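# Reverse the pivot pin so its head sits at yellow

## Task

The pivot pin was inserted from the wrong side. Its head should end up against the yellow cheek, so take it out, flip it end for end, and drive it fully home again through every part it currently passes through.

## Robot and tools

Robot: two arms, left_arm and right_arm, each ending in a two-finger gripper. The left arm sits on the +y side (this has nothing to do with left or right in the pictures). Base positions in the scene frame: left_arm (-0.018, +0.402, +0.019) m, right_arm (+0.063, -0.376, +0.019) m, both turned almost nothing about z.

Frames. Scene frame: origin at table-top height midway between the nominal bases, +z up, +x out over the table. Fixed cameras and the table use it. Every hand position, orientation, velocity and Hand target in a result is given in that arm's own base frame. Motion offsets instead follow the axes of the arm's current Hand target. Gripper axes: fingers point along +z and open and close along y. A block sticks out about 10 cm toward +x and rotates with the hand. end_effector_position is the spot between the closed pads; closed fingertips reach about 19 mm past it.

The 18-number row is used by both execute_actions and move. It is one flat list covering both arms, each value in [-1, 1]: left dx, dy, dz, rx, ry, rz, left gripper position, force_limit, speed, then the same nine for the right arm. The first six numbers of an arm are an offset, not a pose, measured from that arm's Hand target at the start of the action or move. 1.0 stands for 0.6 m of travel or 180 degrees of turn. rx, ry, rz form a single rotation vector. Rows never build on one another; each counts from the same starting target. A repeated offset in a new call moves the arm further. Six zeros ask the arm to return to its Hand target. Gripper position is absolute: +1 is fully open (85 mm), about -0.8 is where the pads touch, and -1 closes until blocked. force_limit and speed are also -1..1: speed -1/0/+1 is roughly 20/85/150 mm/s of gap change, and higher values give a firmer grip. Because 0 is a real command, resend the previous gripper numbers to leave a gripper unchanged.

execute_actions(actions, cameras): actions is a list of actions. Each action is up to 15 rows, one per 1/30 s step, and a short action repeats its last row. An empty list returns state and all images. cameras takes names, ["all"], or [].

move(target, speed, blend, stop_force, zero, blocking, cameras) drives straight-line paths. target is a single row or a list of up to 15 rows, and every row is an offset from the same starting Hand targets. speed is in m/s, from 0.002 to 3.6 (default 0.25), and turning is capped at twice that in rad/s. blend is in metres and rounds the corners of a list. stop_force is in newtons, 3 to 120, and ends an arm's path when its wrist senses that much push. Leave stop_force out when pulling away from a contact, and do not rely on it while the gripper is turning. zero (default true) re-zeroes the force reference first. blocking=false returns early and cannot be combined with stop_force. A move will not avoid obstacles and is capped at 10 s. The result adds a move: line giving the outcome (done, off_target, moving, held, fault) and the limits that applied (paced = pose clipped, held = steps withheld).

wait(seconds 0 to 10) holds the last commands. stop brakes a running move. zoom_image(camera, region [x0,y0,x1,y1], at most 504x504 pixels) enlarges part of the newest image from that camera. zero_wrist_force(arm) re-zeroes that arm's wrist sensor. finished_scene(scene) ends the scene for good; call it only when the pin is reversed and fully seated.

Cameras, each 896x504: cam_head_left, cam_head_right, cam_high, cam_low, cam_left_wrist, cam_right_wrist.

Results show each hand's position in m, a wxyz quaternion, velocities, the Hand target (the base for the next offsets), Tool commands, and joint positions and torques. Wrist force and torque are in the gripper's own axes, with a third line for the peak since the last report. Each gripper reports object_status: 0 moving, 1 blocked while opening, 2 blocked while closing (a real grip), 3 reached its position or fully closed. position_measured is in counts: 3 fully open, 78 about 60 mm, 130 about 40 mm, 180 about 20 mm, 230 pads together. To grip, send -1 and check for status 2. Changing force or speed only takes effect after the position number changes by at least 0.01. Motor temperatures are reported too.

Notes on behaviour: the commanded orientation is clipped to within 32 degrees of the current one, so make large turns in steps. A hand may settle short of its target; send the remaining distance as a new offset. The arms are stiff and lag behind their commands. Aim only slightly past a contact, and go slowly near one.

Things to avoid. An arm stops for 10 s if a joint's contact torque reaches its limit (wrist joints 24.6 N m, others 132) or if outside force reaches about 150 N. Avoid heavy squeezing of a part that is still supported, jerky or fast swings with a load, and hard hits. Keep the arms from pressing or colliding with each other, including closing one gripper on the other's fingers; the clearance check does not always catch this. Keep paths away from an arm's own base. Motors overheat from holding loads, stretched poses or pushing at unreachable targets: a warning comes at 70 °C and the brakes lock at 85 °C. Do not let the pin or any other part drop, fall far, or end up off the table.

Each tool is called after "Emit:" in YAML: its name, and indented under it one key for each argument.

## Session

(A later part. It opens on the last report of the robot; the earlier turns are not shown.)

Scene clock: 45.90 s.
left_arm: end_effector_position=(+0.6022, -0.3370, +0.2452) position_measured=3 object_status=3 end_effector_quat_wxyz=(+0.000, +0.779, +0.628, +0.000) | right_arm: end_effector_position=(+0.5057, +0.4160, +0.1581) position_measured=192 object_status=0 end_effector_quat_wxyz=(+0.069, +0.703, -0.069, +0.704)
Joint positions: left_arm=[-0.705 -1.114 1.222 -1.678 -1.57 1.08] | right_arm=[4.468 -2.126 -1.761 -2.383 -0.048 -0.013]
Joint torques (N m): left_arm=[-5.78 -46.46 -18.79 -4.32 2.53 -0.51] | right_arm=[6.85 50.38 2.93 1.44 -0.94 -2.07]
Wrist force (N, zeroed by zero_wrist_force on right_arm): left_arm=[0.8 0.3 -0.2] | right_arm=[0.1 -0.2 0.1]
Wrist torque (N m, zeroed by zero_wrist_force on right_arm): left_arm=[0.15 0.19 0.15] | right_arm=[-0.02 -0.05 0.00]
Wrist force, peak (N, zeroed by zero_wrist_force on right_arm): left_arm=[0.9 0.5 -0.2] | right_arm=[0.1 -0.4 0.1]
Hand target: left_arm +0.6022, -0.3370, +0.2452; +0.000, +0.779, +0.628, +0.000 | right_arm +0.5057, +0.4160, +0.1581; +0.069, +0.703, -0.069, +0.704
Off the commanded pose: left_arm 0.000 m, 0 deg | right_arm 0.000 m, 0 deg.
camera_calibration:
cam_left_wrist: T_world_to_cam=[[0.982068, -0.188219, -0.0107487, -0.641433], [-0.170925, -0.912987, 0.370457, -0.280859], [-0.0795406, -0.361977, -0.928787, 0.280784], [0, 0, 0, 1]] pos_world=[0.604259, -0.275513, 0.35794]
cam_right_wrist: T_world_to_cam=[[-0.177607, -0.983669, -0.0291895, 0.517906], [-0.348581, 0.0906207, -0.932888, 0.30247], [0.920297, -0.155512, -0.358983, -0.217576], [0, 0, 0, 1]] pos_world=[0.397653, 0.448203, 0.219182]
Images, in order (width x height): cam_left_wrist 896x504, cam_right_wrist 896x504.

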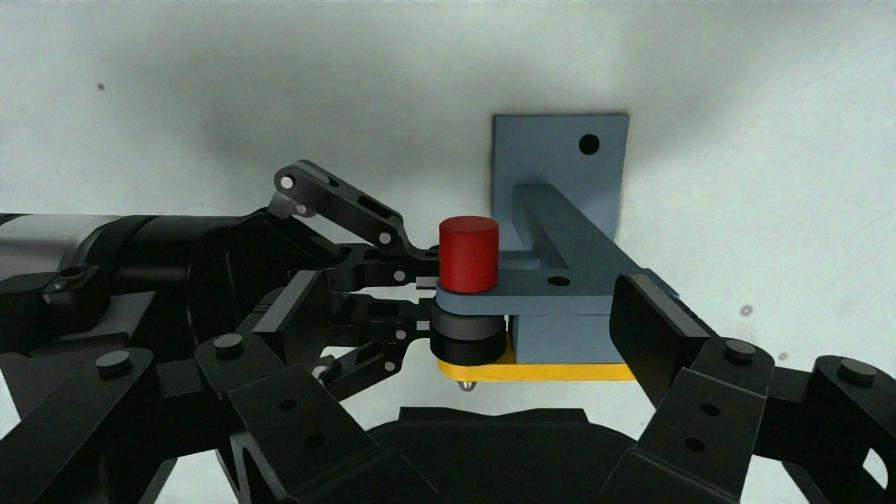

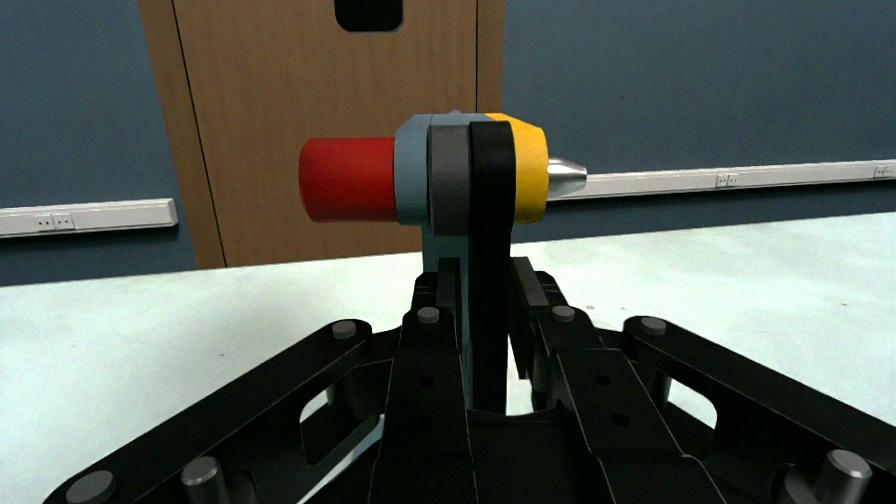

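Emit:
move:
  target: [0,0,0,0,0,0,1,1,1,0,0.002,0,0,0,0,-0.5,-1,-0.5]
  speed: 0.03

Emit:
execute_actions:
  actions:
    - [[0,0,0,0,0,0,1,1,1,0,0,0,0,0,0,-1,-1,-1]]
    - [[0,0,0,0,0,0,1,1,1,0,0,0,0,0,0,-1,-1,-1]]

Emit:
move:
  target: [0,0,0.0833,0,0,0,1,1,1,0,0,0,0,0,0,-1,-1,-1]
  speed: 0.06
  stop_force: 10

Emit:
execute_actions:
  actions:
    - [[0,0,0,0,0,0,-0.2,-1,-0.2,0,0,0,0,0,0,-1,-1,-1]]
    - [[0,0,0,0,0,0,-0.2,-1,-0.2,0,0,0,0,0,0,-1,-1,-1]]
  cameras: ["cam_left_wrist","cam_right_wrist"]

Emit:
zoom_image:
  camera: "cam_left_wrist"
  region: [350, 220, 600, 420]

Emit:
zoom_image:
  camera: "cam_right_wrist"
  region: [260, 90, 620, 360]

Scene clock: 47.73 s.
left_arm: end_effector_position=(+0.6022, -0.3370, +0.2452) position_measured=3 object_status=3 end_effector_quat_wxyz=(+0.000, +0.779, +0.628, +0.000) | right_arm: end_effector_position=(+0.5055, +0.4149, +0.1581) position_measured=192 object_status=3 end_effector_quat_wxyz=(+0.069, +0.703, -0.069, +0.704)
Joint positions: left_arm=[-0.705 -1.114 1.222 -1.678 -1.57 1.08] | right_arm=[4.468 -2.124 -1.764 -2.382 -0.049 -0.013]
Joint torques (N m): left_arm=[-5.61 -45.86 -18.95 -4.35 2.35 -0.42] | right_arm=[-10.31 49.3 3.77 1.51 -1.12 -0.67]
Wrist force (N, zeroed by zero_wrist_force on right_arm): left_arm=[0.6 0.5 -0.2] | right_arm=[0.0 0.0 -0.1]
Wrist torque (N m, zeroed by zero_wrist_force on right_arm): left_arm=[0.17 0.21 0.15] | right_arm=[0.00 -0.04 -0.04]
Wrist force, peak (N, zeroed by zero_wrist_force on right_arm): left_arm=[0.8 0.5 -0.2] | right_arm=[0.5 -0.1 -0.2]
Hand target: left_arm +0.6022, -0.3370, +0.2452; +0.000, +0.779, +0.628, +0.000 | right_arm +0.5055, +0.4149, +0.1581; +0.069, +0.703, -0.069, +0.704
Off the commanded pose: left_arm 0.000 m, 0 deg | right_arm 0.000 m, 0 deg.
move: done

Scene clock: 48.93 s.
left_arm: end_effector_position=(+0.6022, -0.3370, +0.2452) position_measured=3 object_status=3 end_effector_quat_wxyz=(+0.000, +0.779, +0.628, +0.000) | right_arm: end_effector_position=(+0.5055, +0.4149, +0.1581) position_measured=205 object_status=2 end_effector_quat_wxyz=(+0.069, +0.703, -0.069, +0.704)
Joint positions: left_arm=[-0.705 -1.114 1.222 -1.678 -1.57 1.08] | right_arm=[4.468 -2.124 -1.764 -2.381 -0.049 -0.013]
Joint torques (N m): left_arm=[-5.88 -46.32 -18.77 -4.3 2.53 -0.78] | right_arm=[-11.97 50.81 1.74 1.12 2.85 -1.68]
Wrist force (N, zeroed by zero_wrist_force on right_arm): left_arm=[0.6 0.5 -0.1] | right_arm=[-0.4 -7.3 0.4]
Wrist torque (N m, zeroed by zero_wrist_force on right_arm): left_arm=[0.17 0.22 0.15] | right_arm=[0.12 -0.07 -0.23]
Wrist force, peak (N, zeroed by zero_wrist_force on right_arm): left_arm=[0.8 0.5 -0.3] | right_arm=[1.1 -7.6 0.1]
Hand target: left_arm +0.6022, -0.3370, +0.2452; +0.000, +0.779, +0.628, +0.000 | right_arm +0.5055, +0.4149, +0.1581; +0.069, +0.703, -0.069, +0.704
Off the commanded pose: left_arm 0.000 m, 0 deg | right_arm 0.000 m, 0 deg.

Scene clock: 50.83 s.
left_arm: end_effector_position=(+0.6022, -0.3370, +0.1952) position_measured=3 object_status=3 end_effector_quat_wxyz=(+0.000, +0.779, +0.628, +0.000) | right_arm: end_effector_position=(+0.5055, +0.4149, +0.1581) position_measured=205 object_status=2 end_effector_quat_wxyz=(+0.069, +0.703, -0.069, +0.704)
Joint positions: left_arm=[-0.705 -1.094 1.32 -1.798 -1.57 1.08] | right_arm=[4.468 -2.124 -1.764 -2.381 -0.049 -0.013]
Joint torques (N m): left_arm=[5.58 -53.12 -32.75 -3.77 1.54 1.42] | right_arm=[-12.68 51.7 0.39 0.79 2.74 -1.75]
Wrist force (N, zeroed by zero_wrist_force on right_arm): left_arm=[0.6 0.5 -0.1] | right_arm=[-0.5 -7.2 0.6]
Wrist torque (N m, zeroed by zero_wrist_force on right_arm): left_arm=[0.16 0.23 0.15] | right_arm=[0.14 -0.06 -0.23]
Wrist force, peak (N, zeroed by zero_wrist_force on right_arm): left_arm=[0.6 0.3 -1.3] | right_arm=[-0.2 -7.6 0.2]
Hand target: left_arm +0.6022, -0.3370, +0.1952; +0.000, +0.779, +0.628, +0.000 | right_arm +0.5055, +0.4149, +0.1581; +0.069, +0.703, -0.069, +0.704
Off the commanded pose: left_arm 0.000 m, 0 deg | right_arm 0.000 m, 0 deg.
move: done

Scene clock: 52.03 s.
left_arm: end_effector_position=(+0.6022, -0.3370, +0.1952) position_measured=154 object_status=0 end_effector_quat_wxyz=(+0.000, +0.779, +0.628, +0.000) | right_arm: end_effector_position=(+0.5055, +0.4149, +0.1581) position_measured=205 object_status=2 end_effector_quat_wxyz=(+0.069, +0.703, -0.069, +0.704)
Joint positions: left_arm=[-0.705 -1.094 1.32 -1.798 -1.57 1.08] | right_arm=[4.468 -2.124 -1.764 -2.381 -0.049 -0.013]
Joint torques (N m): left_arm=[5.47 -53.39 -32.38 -3.86 1.56 1.43] | right_arm=[-13.4 51.01 1.81 1.03 2.76 -1.83]
Wrist force (N, zeroed by zero_wrist_force on right_arm): left_arm=[0.6 0.6 0.0] | right_arm=[-0.6 -7.0 0.5]
Wrist torque (N m, zeroed by zero_wrist_force on right_arm): left_arm=[0.19 0.23 0.15] | right_arm=[0.17 -0.05 -0.23]
Wrist force, peak (N, zeroed by zero_wrist_force on right_arm): left_arm=[0.8 0.5 -0.1] | right_arm=[0.1 -7.5 0.1]
Hand target: left_arm +0.6022, -0.3370, +0.1952; +0.000, +0.779, +0.628, +0.000 | right_arm +0.5055, +0.4149, +0.1581; +0.069, +0.703, -0.069, +0.704
Off the commanded pose: left_arm 0.000 m, 0 deg | right_arm 0.000 m, 0 deg.
camera_calibration:
cam_left_wrist: T_world_to_cam=[[0.982068, -0.188219, -0.0107489, -0.64197], [-0.170924, -0.912988, 0.370457, -0.262336], [-0.0795406, -0.361977, -0.928787, 0.234345], [0, 0, 0, 1]] pos_world=[0.604259, -0.275513, 0.30794]
cam_right_wrist: T_world_to_cam=[[-0.177607, -0.983669, -0.0291895, 0.516691], [-0.348581, 0.0906207, -0.932888, 0.302509], [0.920297, -0.155512, -0.358983, -0.217578], [0, 0, 0, 1]] pos_world=[0.397453, 0.447003, 0.219182]
Images, in order (width x height): cam_left_wrist 896x504, cam_right_wrist 896x504.

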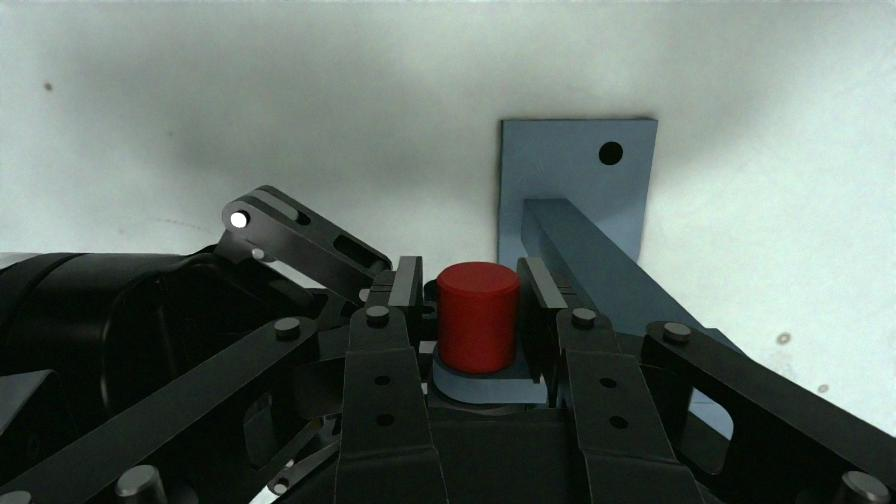

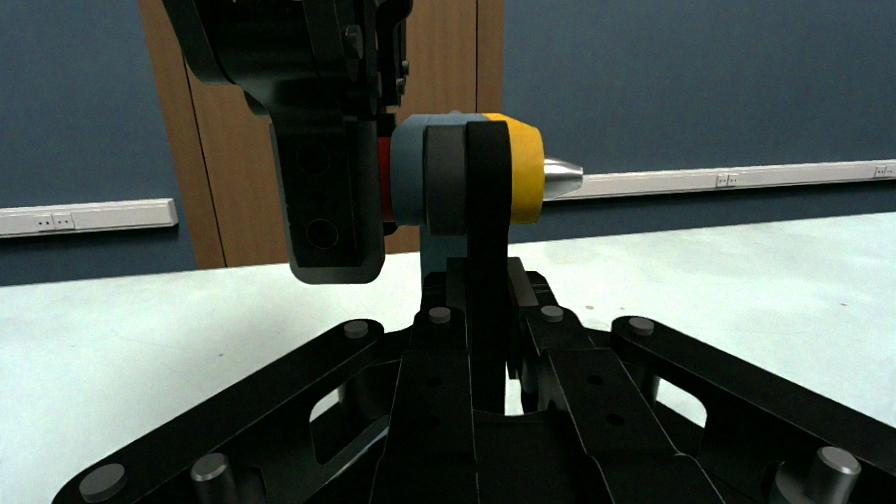

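Scaled by 2.016.

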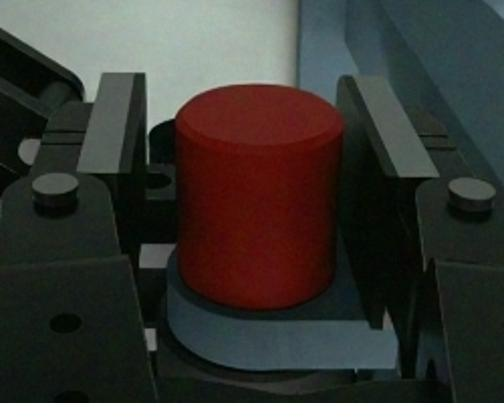

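Scaled by 1.400.

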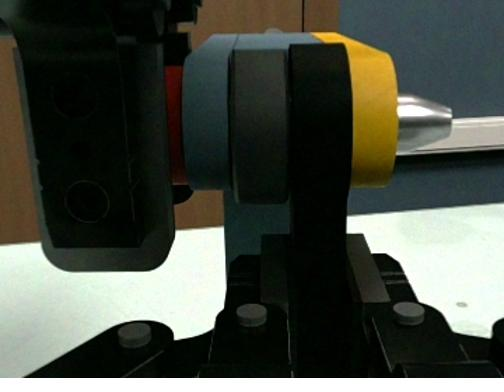

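Emit:
move:
  target: [0.0037,0.0037,0,0,0,0,-0.2,-1,-0.2,0,0,0,0,0,0,-1,-1,-1]
  speed: 0.03

Emit:
zero_wrist_force:
  arm: "left_arm"

Emit:
execute_actions:
  actions:
    - [[0,0,0,0,0,0,-1,-0.3,-1,0,0,0,0,0,0,-1,-1,-1]]
    - [[0,0,0,0,0,0,-1,-0.3,-1,0,0,0,0,0,0,-1,-1,-1]]

Emit:
move:
  target: [0,0,0,0,0,0,-1,-0.3,-1,0,-0.0042,0,0,0,0,-1,-1,-1]
  speed: 0.01
  stop_force: 10

Scene clock: 53.73 s.
left_arm: end_effector_position=(+0.6049, -0.3353, +0.1952) position_measured=154 object_status=3 end_effector_quat_wxyz=(+0.000, +0.779, +0.628, +0.000) | right_arm: end_effector_position=(+0.5055, +0.4149, +0.1581) position_measured=205 object_status=2 end_effector_quat_wxyz=(+0.069, +0.703, -0.069, +0.704)
Joint positions: left_arm=[-0.7 -1.09 1.315 -1.796 -1.57 1.084] | right_arm=[4.468 -2.124 -1.764 -2.381 -0.049 -0.013]
Joint torques (N m): left_arm=[-0.91 -46.44 -27.1 -1.66 1.69 0.3] | right_arm=[-13.53 51.31 0.28 1.05 2.8 -1.83]
Wrist force (N, zeroed by zero_wrist_force on right_arm): left_arm=[0.6 0.3 -0.1] | right_arm=[-0.4 -7.3 0.2]
Wrist torque (N m, zeroed by zero_wrist_force on right_arm): left_arm=[0.13 0.23 0.15] | right_arm=[0.12 -0.08 -0.23]
Wrist force, peak (N, zeroed by zero_wrist_force on right_arm): left_arm=[0.7 0.8 -0.1] | right_arm=[0.4 -7.5 0.0]
Hand target: left_arm +0.6049, -0.3353, +0.1952; +0.000, +0.779, +0.628, +0.000 | right_arm +0.5055, +0.4149, +0.1581; +0.069, +0.703, -0.069, +0.704
Off the commanded pose: left_arm 0.000 m, 0 deg | right_arm 0.000 m, 0 deg.
move: done

Wrist force sensor zeroed.

Scene clock: 54.93 s.
left_arm: end_effector_position=(+0.6049, -0.3353, +0.1952) position_measured=174 object_status=2 end_effector_quat_wxyz=(+0.000, +0.779, +0.628, +0.000) | right_arm: end_effector_position=(+0.5055, +0.4149, +0.1582) position_measured=205 object_status=2 end_effector_quat_wxyz=(+0.069, +0.703, -0.069, +0.704)
Joint positions: left_arm=[-0.7 -1.09 1.315 -1.796 -1.57 1.084] | right_arm=[4.468 -2.124 -1.764 -2.381 -0.049 -0.013]
Joint torques (N m): left_arm=[-6.63 -47.45 -22.43 -8.91 1.24 -1.05] | right_arm=[-13.59 36.02 0.48 0.15 2.63 -1.71]
Wrist force (N, zeroed by zero_wrist_force): left_arm=[6.3 -20.8 -6.7] | right_arm=[6.3 -9.2 -0.1]
Wrist torque (N m, zeroed by zero_wrist_force): left_arm=[-0.08 -0.23 0.04] | right_arm=[0.15 -0.15 -0.19]
Wrist force, peak (N, zeroed by zero_wrist_force): left_arm=[6.3 -21.0 -7.2] | right_arm=[7.1 -9.5 -0.2]
Hand target: left_arm +0.6049, -0.3353, +0.1952; +0.000, +0.779, +0.628, +0.000 | right_arm +0.5055, +0.4149, +0.1581; +0.069, +0.703, -0.069, +0.704
Off the commanded pose: left_arm 0.000 m, 0 deg | right_arm 0.000 m, 0 deg.

Scene clock: 55.97 s.
left_arm: end_effector_position=(+0.6049, -0.3353, +0.1952) position_measured=174 object_status=2 end_effector_quat_wxyz=(+0.000, +0.779, +0.628, +0.000) | right_arm: end_effector_position=(+0.5056, +0.4153, +0.1581) position_measured=205 object_status=2 end_effector_quat_wxyz=(+0.069, +0.703, -0.069, +0.704)
Joint positions: left_arm=[-0.7 -1.09 1.315 -1.796 -1.57 1.084] | right_arm=[4.468 -2.125 -1.763 -2.381 -0.048 -0.014]
Joint torques (N m): left_arm=[-5.97 -47.59 -23.43 -9.03 1.1 -1.06] | right_arm=[-9.8 45.21 -1.14 0.64 0.24 2.21]
Wrist force (N, zeroed by zero_wrist_force): left_arm=[6.9 -20.4 -6.8] | right_arm=[10.1 -3.3 -5.2]
Wrist torque (N m, zeroed by zero_wrist_force): left_arm=[-0.04 -0.27 0.05] | right_arm=[0.01 -0.24 0.02]
Wrist force, peak (N, zeroed by zero_wrist_force): left_arm=[6.3 -21.0 -7.3] | right_arm=[11.1 3.0 -8.7]
Hand target: left_arm +0.6049, -0.3353, +0.1952; +0.000, +0.779, +0.628, +0.000 | right_arm +0.5056, +0.4152, +0.1581; +0.069, +0.703, -0.069, +0.704 (not the last commanded pose)
Off the commanded pose: left_arm 0.000 m, 0 deg | right_arm 0.002 m, 0 deg.
move: contact (right_arm)

Emit:
move:
  target: [0,-0.0012,-0.0006,0,0,0,-1,-0.3,-1,0,0,0,0,0,0,-1,-1,-1]
  speed: 0.01
  cameras: ["cam_right_wrist"]

Scene clock: 58.63 s.
left_arm: end_effector_position=(+0.6042, -0.3352, +0.1956) position_measured=174 object_status=2 end_effector_quat_wxyz=(+0.000, +0.779, +0.628, +0.000) | right_arm: end_effector_position=(+0.5056, +0.4152, +0.1581) position_measured=205 object_status=2 end_effector_quat_wxyz=(+0.069, +0.703, -0.069, +0.704)
Joint positions: left_arm=[-0.701 -1.092 1.317 -1.796 -1.57 1.084] | right_arm=[4.468 -2.125 -1.763 -2.381 -0.048 -0.014]
Joint torques (N m): left_arm=[-9.48 -57.58 -20.18 -1.05 0.31 -1.24] | right_arm=[-10.62 43.94 2.86 0.69 0.95 1.08]
Wrist force (N, zeroed by zero_wrist_force): left_arm=[0.0 8.6 7.3] | right_arm=[10.8 0.2 -8.1]
Wrist torque (N m, zeroed by zero_wrist_force): left_arm=[0.11 0.07 -0.28] | right_arm=[0.02 -0.21 0.01]
Wrist force, peak (N, zeroed by zero_wrist_force): left_arm=[6.8 -20.8 -6.8] | right_arm=[11.4 0.2 -8.3]
Hand target: left_arm +0.6042, -0.3352, +0.1956; +0.000, +0.779, +0.628, +0.000 | right_arm +0.5056, +0.4152, +0.1581; +0.069, +0.703, -0.069, +0.704
Off the commanded pose: left_arm 0.000 m, 0 deg | right_arm 0.000 m, 0 deg.
move: done
camera_calibration:
cam_right_wrist: T_world_to_cam=[[-0.177845, -0.983631, -0.0289939, 0.517134], [-0.348574, 0.0905223, -0.9329, 0.302458], [0.920254, -0.155805, -0.358968, -0.217499], [0, 0, 0, 1]] pos_world=[0.397553, 0.447402, 0.219082]
Images, in order (width x height): cam_right_wrist 896x504.

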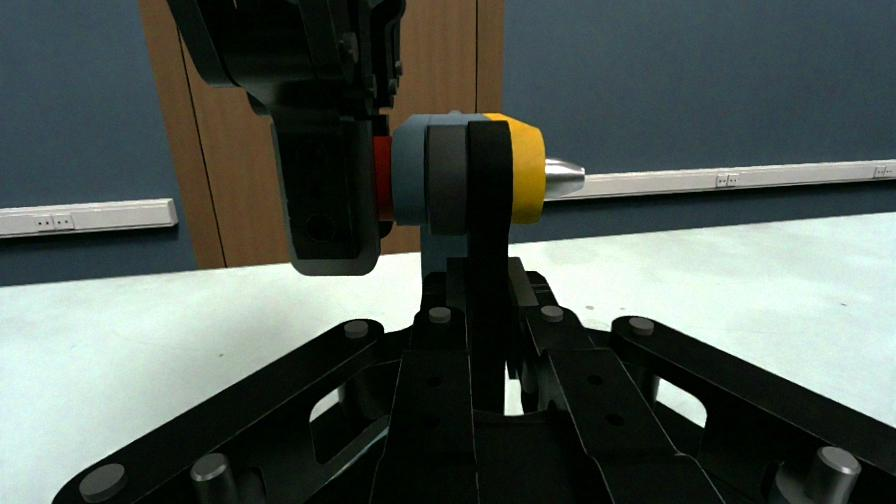

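Emit:
move:
  target: [0,0.0003,0.0003,0,0,0,-1,-0.3,-1,0,-0.0007,0,0,0,0,-1,-1,-1]
  speed: 0.01

Emit:
move:
  target: [0.025,0,0,0,0,0,-1,-0.3,-1,0,0,0,0,0,0,-1,-1,-1]
  speed: 0.02
  stop_force: 25

Emit:
move:
  target: [0.075,0,0,0,0,0,-1,-0.3,-1,0,0,0,0,0,0,-1,-1,-1]
  speed: 0.04
  stop_force: 25
  cameras: ["cam_right_wrist"]

Scene clock: 60.07 s.
left_arm: end_effector_position=(+0.6043, -0.3352, +0.1954) position_measured=174 object_status=2 end_effector_quat_wxyz=(+0.000, +0.779, +0.628, +0.000) | right_arm: end_effector_position=(+0.5057, +0.4156, +0.1581) position_measured=205 object_status=2 end_effector_quat_wxyz=(+0.069, +0.703, -0.069, +0.704)
Joint positions: left_arm=[-0.701 -1.092 1.316 -1.796 -1.57 1.084] | right_arm=[4.468 -2.126 -1.762 -2.382 -0.048 -0.014]
Joint torques (N m): left_arm=[3.62 -43.25 -34.08 -3.53 0.08 0.98] | right_arm=[-3.7 30.51 27.84 -1.08 -1.16 -0.86]
Wrist force (N, zeroed by zero_wrist_force): left_arm=[2.0 5.8 4.5] | right_arm=[9.2 2.3 -7.1]
Wrist torque (N m, zeroed by zero_wrist_force): left_arm=[0.06 -0.05 -0.18] | right_arm=[-0.04 -0.25 0.03]
Wrist force, peak (N, zeroed by zero_wrist_force): left_arm=[0.0 8.8 7.4] | right_arm=[11.0 2.6 -10.1]
Hand target: left_arm +0.6044, -0.3352, +0.1954; +0.000, +0.779, +0.628, +0.000 | right_arm +0.5057, +0.4157, +0.1581; +0.069, +0.703, -0.069, +0.704
Off the commanded pose: left_arm 0.000 m, 0 deg | right_arm 0.000 m, 0 deg.
move: done

Scene clock: 61.80 s.
left_arm: end_effector_position=(+0.6075, -0.3205, +0.1954) position_measured=174 object_status=2 end_effector_quat_wxyz=(+0.000, +0.779, +0.628, +0.000) | right_arm: end_effector_position=(+0.5057, +0.4157, +0.1581) position_measured=205 object_status=2 end_effector_quat_wxyz=(+0.069, +0.703, -0.069, +0.704)
Joint positions: left_arm=[-0.681 -1.102 1.332 -1.801 -1.57 1.104] | right_arm=[4.468 -2.126 -1.762 -2.382 -0.048 -0.014]
Joint torques (N m): left_arm=[-8.5 -40.87 -33.69 -2.38 -1.03 -1.61] | right_arm=[6.03 47.39 28.42 -0.99 -1.17 2.35]
Wrist force (N, zeroed by zero_wrist_force): left_arm=[0.2 0.6 2.9] | right_arm=[-0.7 0.5 -2.4]
Wrist torque (N m, zeroed by zero_wrist_force): left_arm=[0.00 0.06 -0.03] | right_arm=[0.04 -0.16 0.00]
Wrist force, peak (N, zeroed by zero_wrist_force): left_arm=[1.2 6.0 5.2] | right_arm=[8.4 2.2 -6.9]
Hand target: left_arm +0.6075, -0.3205, +0.1954; +0.000, +0.779, +0.628, +0.000 | right_arm +0.5057, +0.4157, +0.1581; +0.069, +0.703, -0.069, +0.704
Off the commanded pose: left_arm 0.000 m, 0 deg | right_arm 0.000 m, 0 deg.
move: done

Scene clock: 63.93 s.
left_arm: end_effector_position=(+0.6171, -0.2766, +0.1954) position_measured=174 object_status=2 end_effector_quat_wxyz=(+0.000, +0.779, +0.628, +0.000) | right_arm: end_effector_position=(+0.5057, +0.4157, +0.1581) position_measured=205 object_status=2 end_effector_quat_wxyz=(+0.069, +0.703, -0.069, +0.704)
Joint positions: left_arm=[-0.62 -1.127 1.37 -1.814 -1.57 1.165] | right_arm=[4.468 -2.126 -1.762 -2.382 -0.048 -0.014]
Joint torques (N m): left_arm=[-8.39 -38.81 -33.79 -2 -2.79 -1.55] | right_arm=[5.19 50.67 29.76 0.17 -0.45 2.17]
Wrist force (N, zeroed by zero_wrist_force): left_arm=[0.3 0.1 1.3] | right_arm=[-2.1 0.0 -0.7]
Wrist torque (N m, zeroed by zero_wrist_force): left_arm=[0.02 -0.03 0.05] | right_arm=[0.00 -0.08 -0.01]
Wrist force, peak (N, zeroed by zero_wrist_force): left_arm=[-1.1 0.5 2.6] | right_arm=[-2.9 0.1 -0.7]
Hand target: left_arm +0.6171, -0.2766, +0.1954; +0.000, +0.779, +0.628, +0.000 | right_arm +0.5057, +0.4157, +0.1581; +0.069, +0.703, -0.069, +0.704
Off the commanded pose: left_arm 0.000 m, 0 deg | right_arm 0.000 m, 0 deg.
move: done
camera_calibration:
cam_right_wrist: T_world_to_cam=[[-0.177845, -0.983631, -0.0289939, 0.517545], [-0.348574, 0.0905223, -0.9329, 0.302457], [0.920254, -0.155805, -0.358968, -0.217529], [0, 0, 0, 1]] pos_world=[0.397653, 0.447802, 0.219082]
Images, in order (width x height): cam_right_wrist 896x504.

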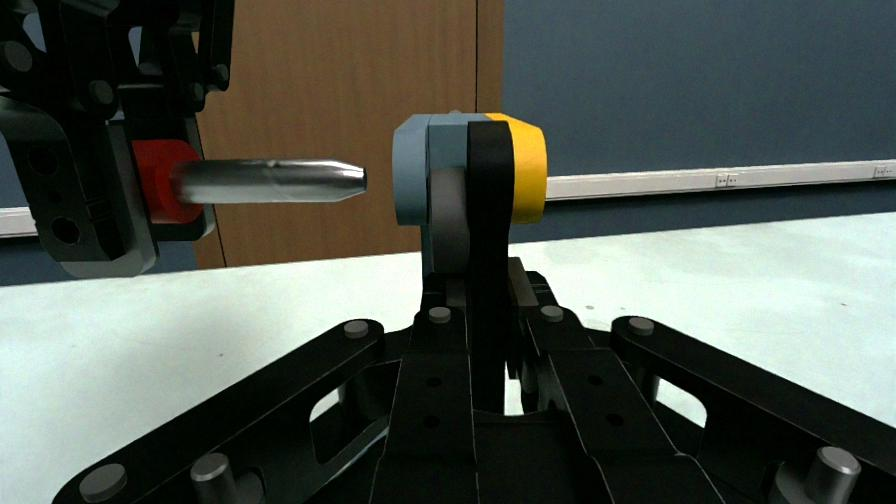

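Emit:
zoom_image:
  camera: "cam_right_wrist"
  region: [380, 90, 580, 320]

Emit:
wait:
  seconds: 0
  cameras: ["all"]

Scaled by 2.191.

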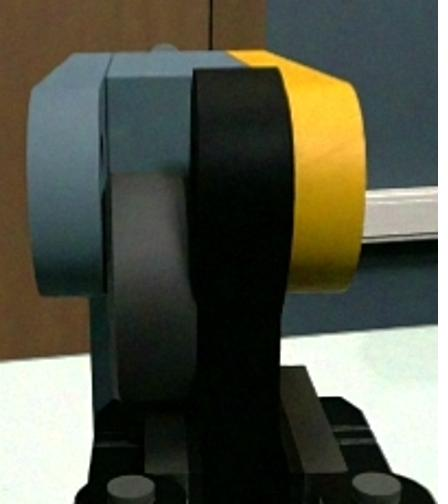

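Scene clock: 65.10 s.
left_arm: end_effector_position=(+0.6171, -0.2766, +0.1954) position_measured=174 object_status=2 end_effector_quat_wxyz=(+0.000, +0.779, +0.628, +0.000) | right_arm: end_effector_position=(+0.5057, +0.4157, +0.1581) position_measured=205 object_status=2 end_effector_quat_wxyz=(+0.069, +0.703, -0.069, +0.704)
Joint positions: left_arm=[-0.62 -1.127 1.37 -1.814 -1.57 1.165] | right_arm=[4.468 -2.126 -1.762 -2.382 -0.048 -0.014]
Joint torques (N m): left_arm=[-6.69 -40.09 -33.8 -2.21 -2.83 -1.83] | right_arm=[6.52 49.99 29.36 0.68 -0.1 1.91]
Wrist force (N, zeroed by zero_wrist_force): left_arm=[0.0 0.0 1.4] | right_arm=[-2.8 0.3 -1.0]
Wrist torque (N m, zeroed by zero_wrist_force): left_arm=[0.00 0.01 0.05] | right_arm=[0.05 -0.06 -0.02]
Wrist force, peak (N, zeroed by zero_wrist_force): left_arm=[0.2 0.0 1.6] | right_arm=[-2.8 0.3 -1.0]
Hand target: left_arm +0.6171, -0.2766, +0.1954; +0.000, +0.779, +0.628, +0.000 | right_arm +0.5057, +0.4157, +0.1581; +0.069, +0.703, -0.069, +0.704
Tool commands: left_gripper/position=-1.0 left_gripper/force_limit=-0.3 left_gripper/speed=-1.0 right_gripper/position=-1.0 right_gripper/force_limit=-1.0 right_gripper/speed=-1.0
Off the commanded pose: left_arm 0.000 m, 0 deg | right_arm 0.000 m, 0 deg.
camera_calibration:
cam_left_wrist: T_world_to_cam=[[0.982068, -0.188219, -0.0107487, -0.645213], [-0.170925, -0.912987, 0.370457, -0.204628], [-0.0795406, -0.361977, -0.928787, 0.257615], [0, 0, 0, 1]] pos_world=[0.619159, -0.215013, 0.30814]
cam_right_wrist: T_world_to_cam=[[-0.177845, -0.983631, -0.0289939, 0.517545], [-0.348574, 0.0905223, -0.9329, 0.302457], [0.920254, -0.155805, -0.358968, -0.217529], [0, 0, 0, 1]] pos_world=[0.397653, 0.447802, 0.219082]

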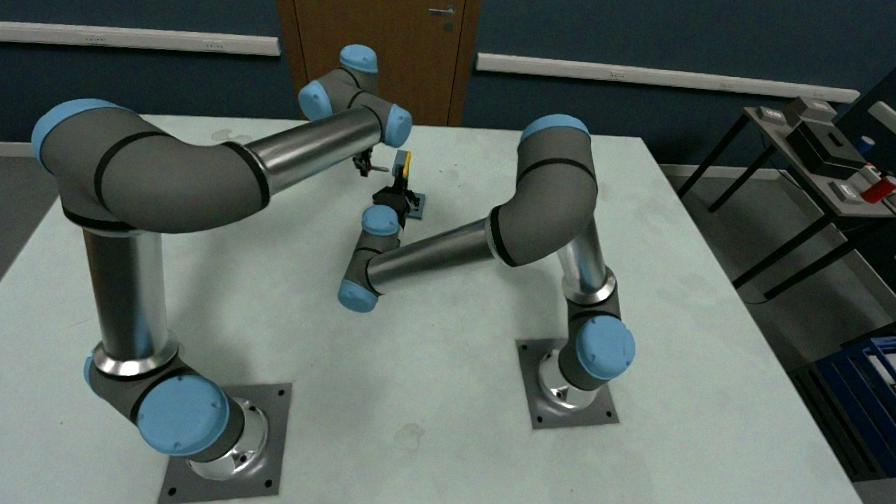

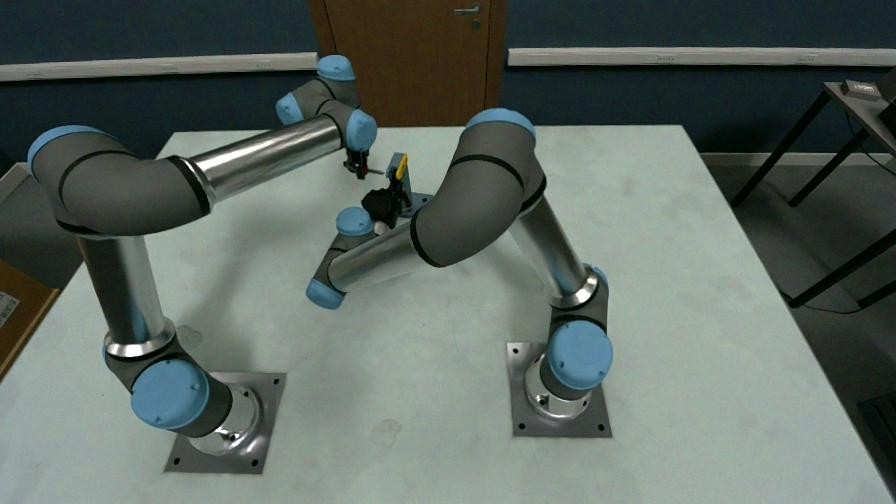

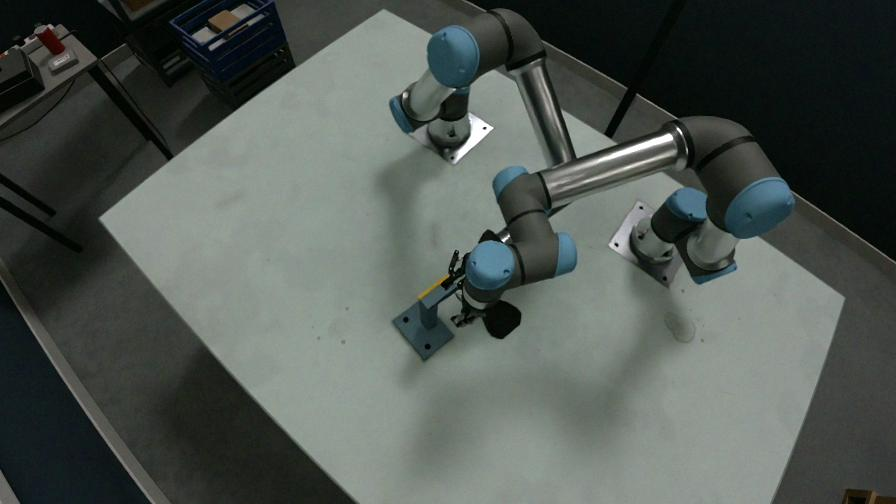

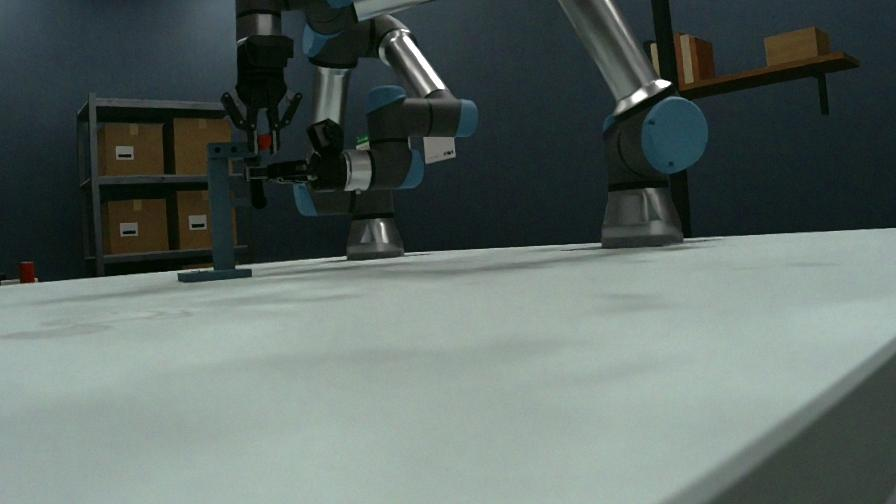

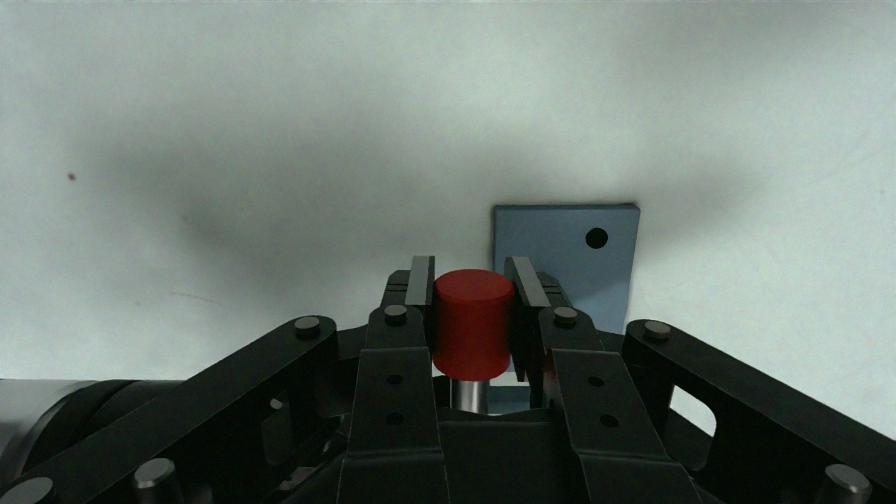

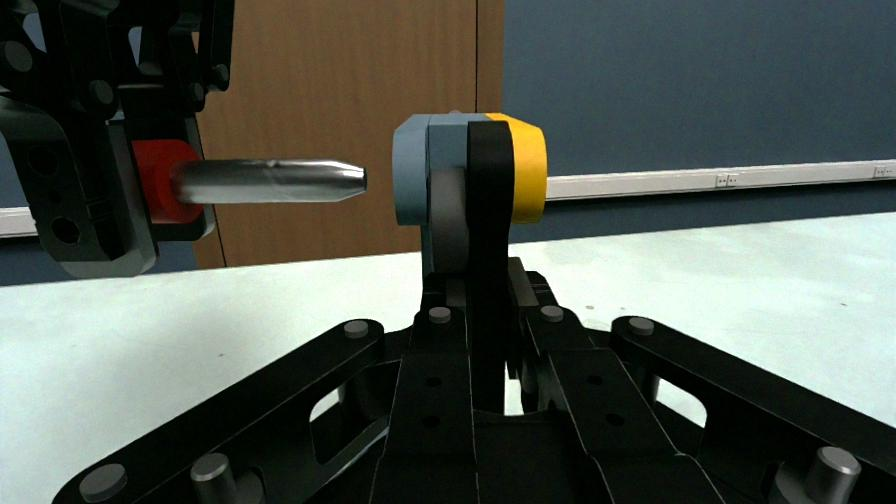

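Emit:
move:
  target:
    - [0,0,-0.217,0,0,0,-1,-0.3,-1,0,0,0,0,0,0,-1,-1,-1]
    - [-0.158,0,-0.217,0,0,0.5,-1,-0.3,-1,0,0,0,0,0,0,-1,-1,-1]
    - [-0.315,0,-0.217,0,0,1,-1,-0.3,-1,0,0,0,0,0,0,-1,-1,-1]
  speed: 0.35
  blend: 0.02
  cameras: ["cam_right_wrist","cam_head_left"]

Scene clock: 74.03 s.
left_arm: end_effector_position=(+0.5769, -0.4613, +0.3256) position_measured=174 object_status=2 end_effector_quat_wxyz=(+0.000, -0.628, +0.778, +0.000) | right_arm: end_effector_position=(+0.5057, +0.4157, +0.1581) position_measured=205 object_status=2 end_effector_quat_wxyz=(+0.069, +0.703, -0.069, +0.704)
Joint positions: left_arm=[-0.856 -0.969 0.79 -1.392 -1.57 4.07] | right_arm=[4.468 -2.126 -1.762 -2.382 -0.048 -0.014]
Joint torques (N m): left_arm=[6.24 -60.27 -19.12 -4.34 -3.14 0.73] | right_arm=[6.79 50.75 26.35 0.77 0.43 -1.54]
Wrist force (N, zeroed by zero_wrist_force): left_arm=[0.2 0.2 1.3] | right_arm=[-2.3 0.1 -0.9]
Wrist torque (N m, zeroed by zero_wrist_force): left_arm=[0.06 0.00 0.10] | right_arm=[0.02 -0.10 -0.01]
Wrist force, peak (N, zeroed by zero_wrist_force): left_arm=[0.0 0.2 5.5] | right_arm=[-2.9 0.1 -0.9]
Hand target: left_arm +0.5769, -0.4613, +0.3256; +0.000, -0.628, +0.779, +0.000 | right_arm +0.5057, +0.4157, +0.1581; +0.069, +0.703, -0.069, +0.704
Off the commanded pose: left_arm 0.000 m, 0 deg | right_arm 0.000 m, 0 deg.
move: done
camera_calibration:
cam_right_wrist: T_world_to_cam=[[-0.177845, -0.983631, -0.0289939, 0.517545], [-0.348574, 0.0905223, -0.9329, 0.302457], [0.920254, -0.155805, -0.358968, -0.217529], [0, 0, 0, 1]] pos_world=[0.397653, 0.447802, 0.219082]
Images, in order (width x height): cam_head_left 896x504, cam_right_wrist 896x504.

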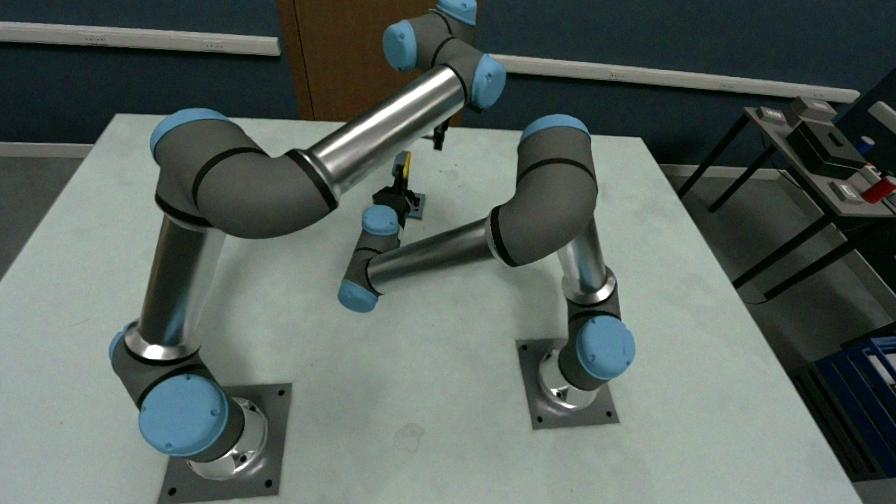

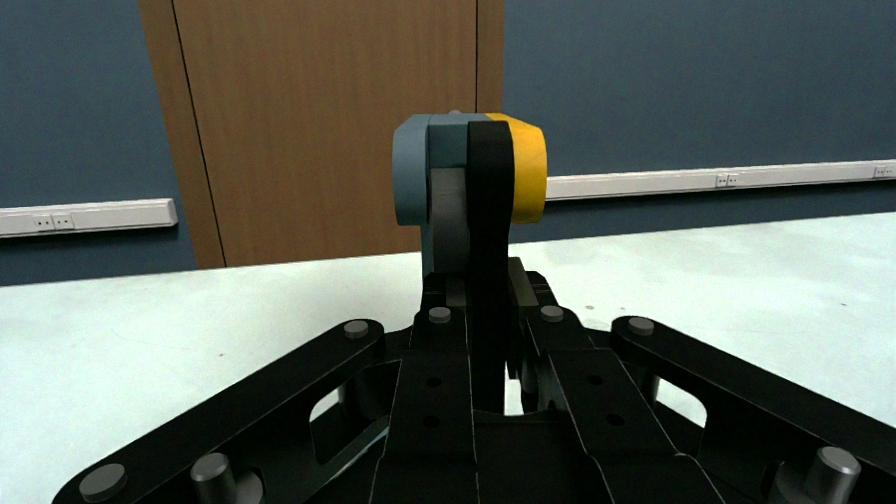

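Emit:
move:
  target: [0,0,0.217,0,0,0,-1,-0.3,-1,0,0,0,0,0,0,-1,-1,-1]
  speed: 0.12
  stop_force: 15
  cameras: ["cam_right_wrist","cam_left_wrist"]

Emit:
zoom_image:
  camera: "cam_right_wrist"
  region: [380, 90, 760, 300]

Scene clock: 78.03 s.
left_arm: end_effector_position=(+0.5770, -0.4613, +0.1954) position_measured=174 object_status=2 end_effector_quat_wxyz=(+0.000, -0.628, +0.779, +0.000) | right_arm: end_effector_position=(+0.5057, +0.4157, +0.1581) position_measured=205 object_status=2 end_effector_quat_wxyz=(+0.069, +0.703, -0.069, +0.704)
Joint positions: left_arm=[-0.856 -0.973 1.13 -1.728 -1.57 4.07] | right_arm=[4.468 -2.126 -1.762 -2.382 -0.048 -0.014]
Joint torques (N m): left_arm=[4.82 -59.81 -22.6 -4.65 2.59 1.24] | right_arm=[7.19 50.13 23.97 0.69 0.35 -1.65]
Wrist force (N, zeroed by zero_wrist_force): left_arm=[0.3 -0.1 1.2] | right_arm=[-2.0 -0.1 -1.0]
Wrist torque (N m, zeroed by zero_wrist_force): left_arm=[0.03 -0.02 0.07] | right_arm=[0.00 -0.10 -0.01]
Wrist force, peak (N, zeroed by zero_wrist_force): left_arm=[0.4 -0.1 3.1] | right_arm=[-2.8 0.3 -0.8]
Hand target: left_arm +0.5770, -0.4613, +0.1954; +0.000, -0.628, +0.779, +0.000 | right_arm +0.5057, +0.4157, +0.1581; +0.069, +0.703, -0.069, +0.704
Off the commanded pose: left_arm 0.000 m, 0 deg | right_arm 0.000 m, 0 deg.
move: done
camera_calibration:
cam_left_wrist: T_world_to_cam=[[-0.982053, 0.188212, -0.0121342, 0.666564], [0.170406, 0.913035, 0.37058, 0.265191], [0.0808265, 0.361861, -0.928721, 0.428902], [0, 0, 0, 1]] pos_world=[0.574745, -0.522787, 0.308144]
cam_right_wrist: T_world_to_cam=[[-0.177845, -0.983631, -0.0289939, 0.517545], [-0.348574, 0.0905223, -0.9329, 0.302457], [0.920254, -0.155805, -0.358968, -0.217529], [0, 0, 0, 1]] pos_world=[0.397653, 0.447802, 0.219082]
Images, in order (width x height): cam_left_wrist 896x504, cam_right_wrist 896x504.

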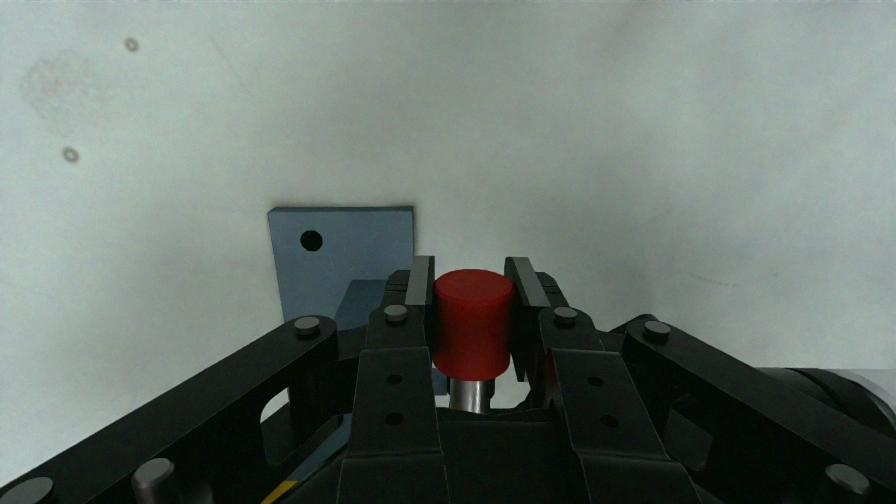

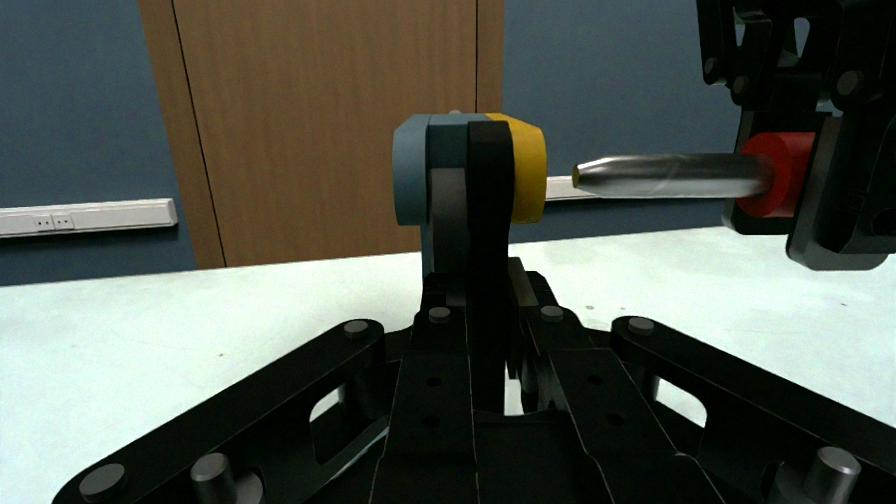

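Scaled by 1.326.

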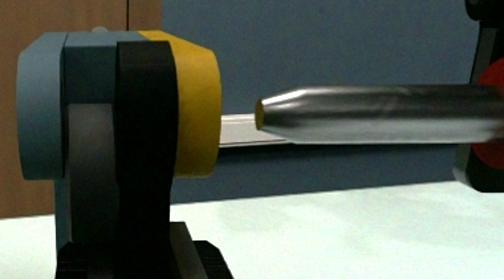

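Emit:
wait:
  seconds: 0
  cameras: ["cam_head_right","cam_head_left","cam_high"]

Emit:
zoom_image:
  camera: "cam_head_right"
  region: [350, 130, 470, 220]

Emit:
zoom_image:
  camera: "cam_high"
  region: [360, 200, 520, 360]

Emit:
zoom_image:
  camera: "cam_head_left"
  region: [350, 110, 470, 230]

Scene clock: 79.20 s.
left_arm: end_effector_position=(+0.5770, -0.4613, +0.1954) position_measured=174 object_status=2 end_effector_quat_wxyz=(+0.000, -0.628, +0.779, +0.000) | right_arm: end_effector_position=(+0.5057, +0.4157, +0.1581) position_measured=205 object_status=2 end_effector_quat_wxyz=(+0.069, +0.703, -0.069, +0.704)
Joint positions: left_arm=[-0.856 -0.973 1.13 -1.728 -1.57 4.07] | right_arm=[4.468 -2.126 -1.762 -2.382 -0.048 -0.014]
Joint torques (N m): left_arm=[3.98 -60.11 -20.05 -4.61 2.57 0.49] | right_arm=[6.32 50.65 22.05 0.82 0.51 -1.35]
Wrist force (N, zeroed by zero_wrist_force): left_arm=[0.3 -0.1 1.3] | right_arm=[-2.7 0.0 -0.8]
Wrist torque (N m, zeroed by zero_wrist_force): left_arm=[0.03 -0.02 0.07] | right_arm=[0.00 -0.08 -0.01]
Wrist force, peak (N, zeroed by zero_wrist_force): left_arm=[0.4 -0.3 1.3] | right_arm=[-2.8 0.2 -1.0]
Hand target: left_arm +0.5770, -0.4613, +0.1954; +0.000, -0.628, +0.779, +0.000 | right_arm +0.5057, +0.4157, +0.1581; +0.069, +0.703, -0.069, +0.704
Tool commands: left_gripper/position=-1.0 left_gripper/force_limit=-0.3 left_gripper/speed=-1.0 right_gripper/position=-1.0 right_gripper/force_limit=-1.0 right_gripper/speed=-1.0
Off the commanded pose: left_arm 0.000 m, 0 deg | right_arm 0.000 m, 0 deg.
Images, in order (width x height): cam_head_left 896x504, cam_head_right 896x504, cam_high 896x504.

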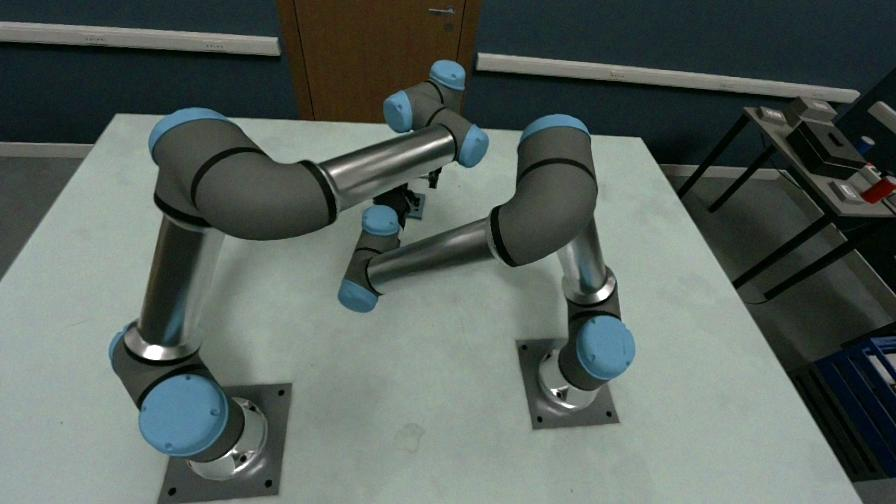

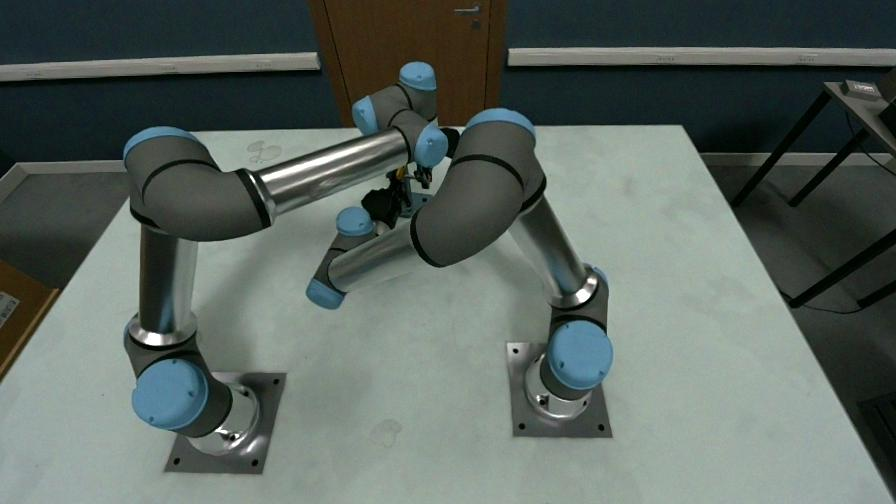

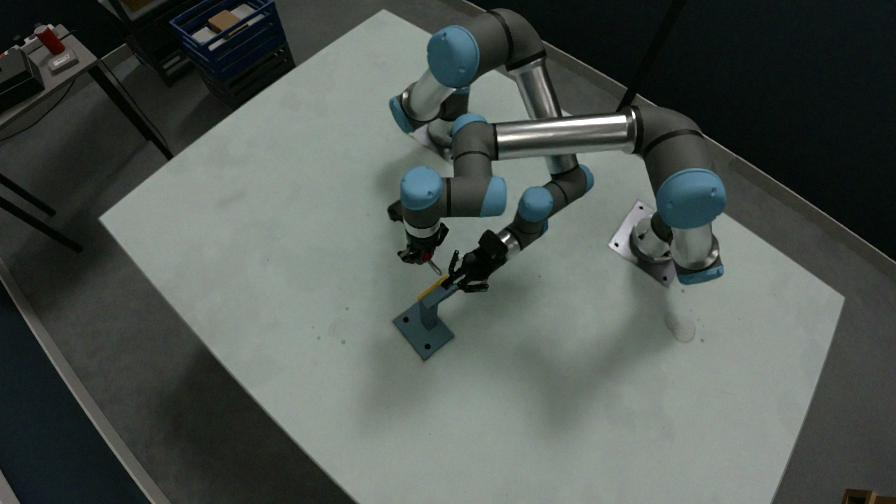

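Scaled by 4.200.

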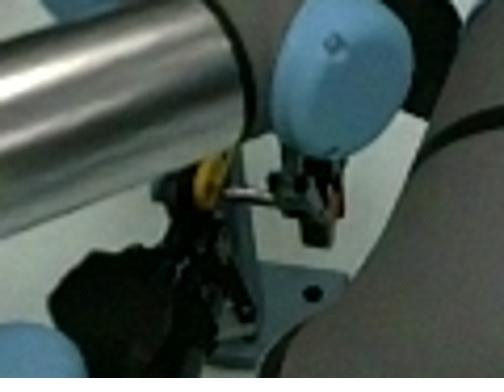

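Scaled by 3.150.

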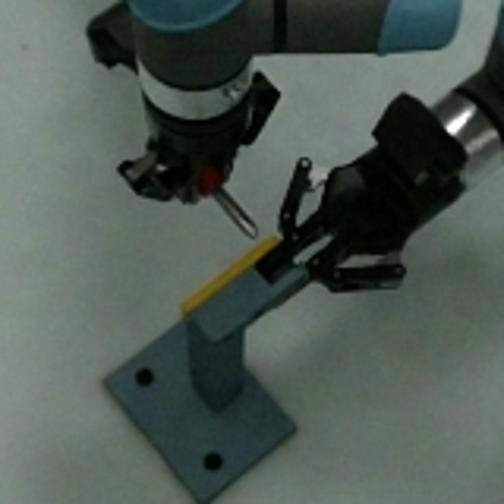

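Scaled by 4.200.

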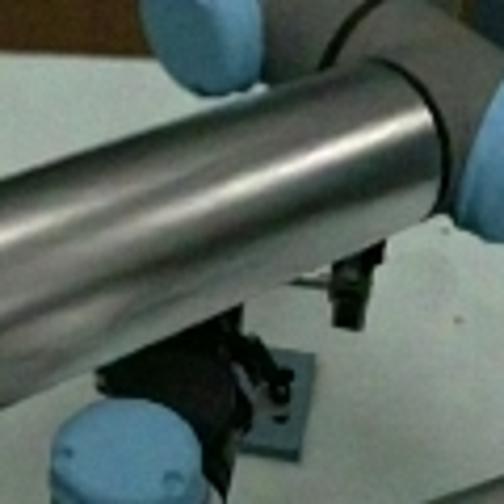

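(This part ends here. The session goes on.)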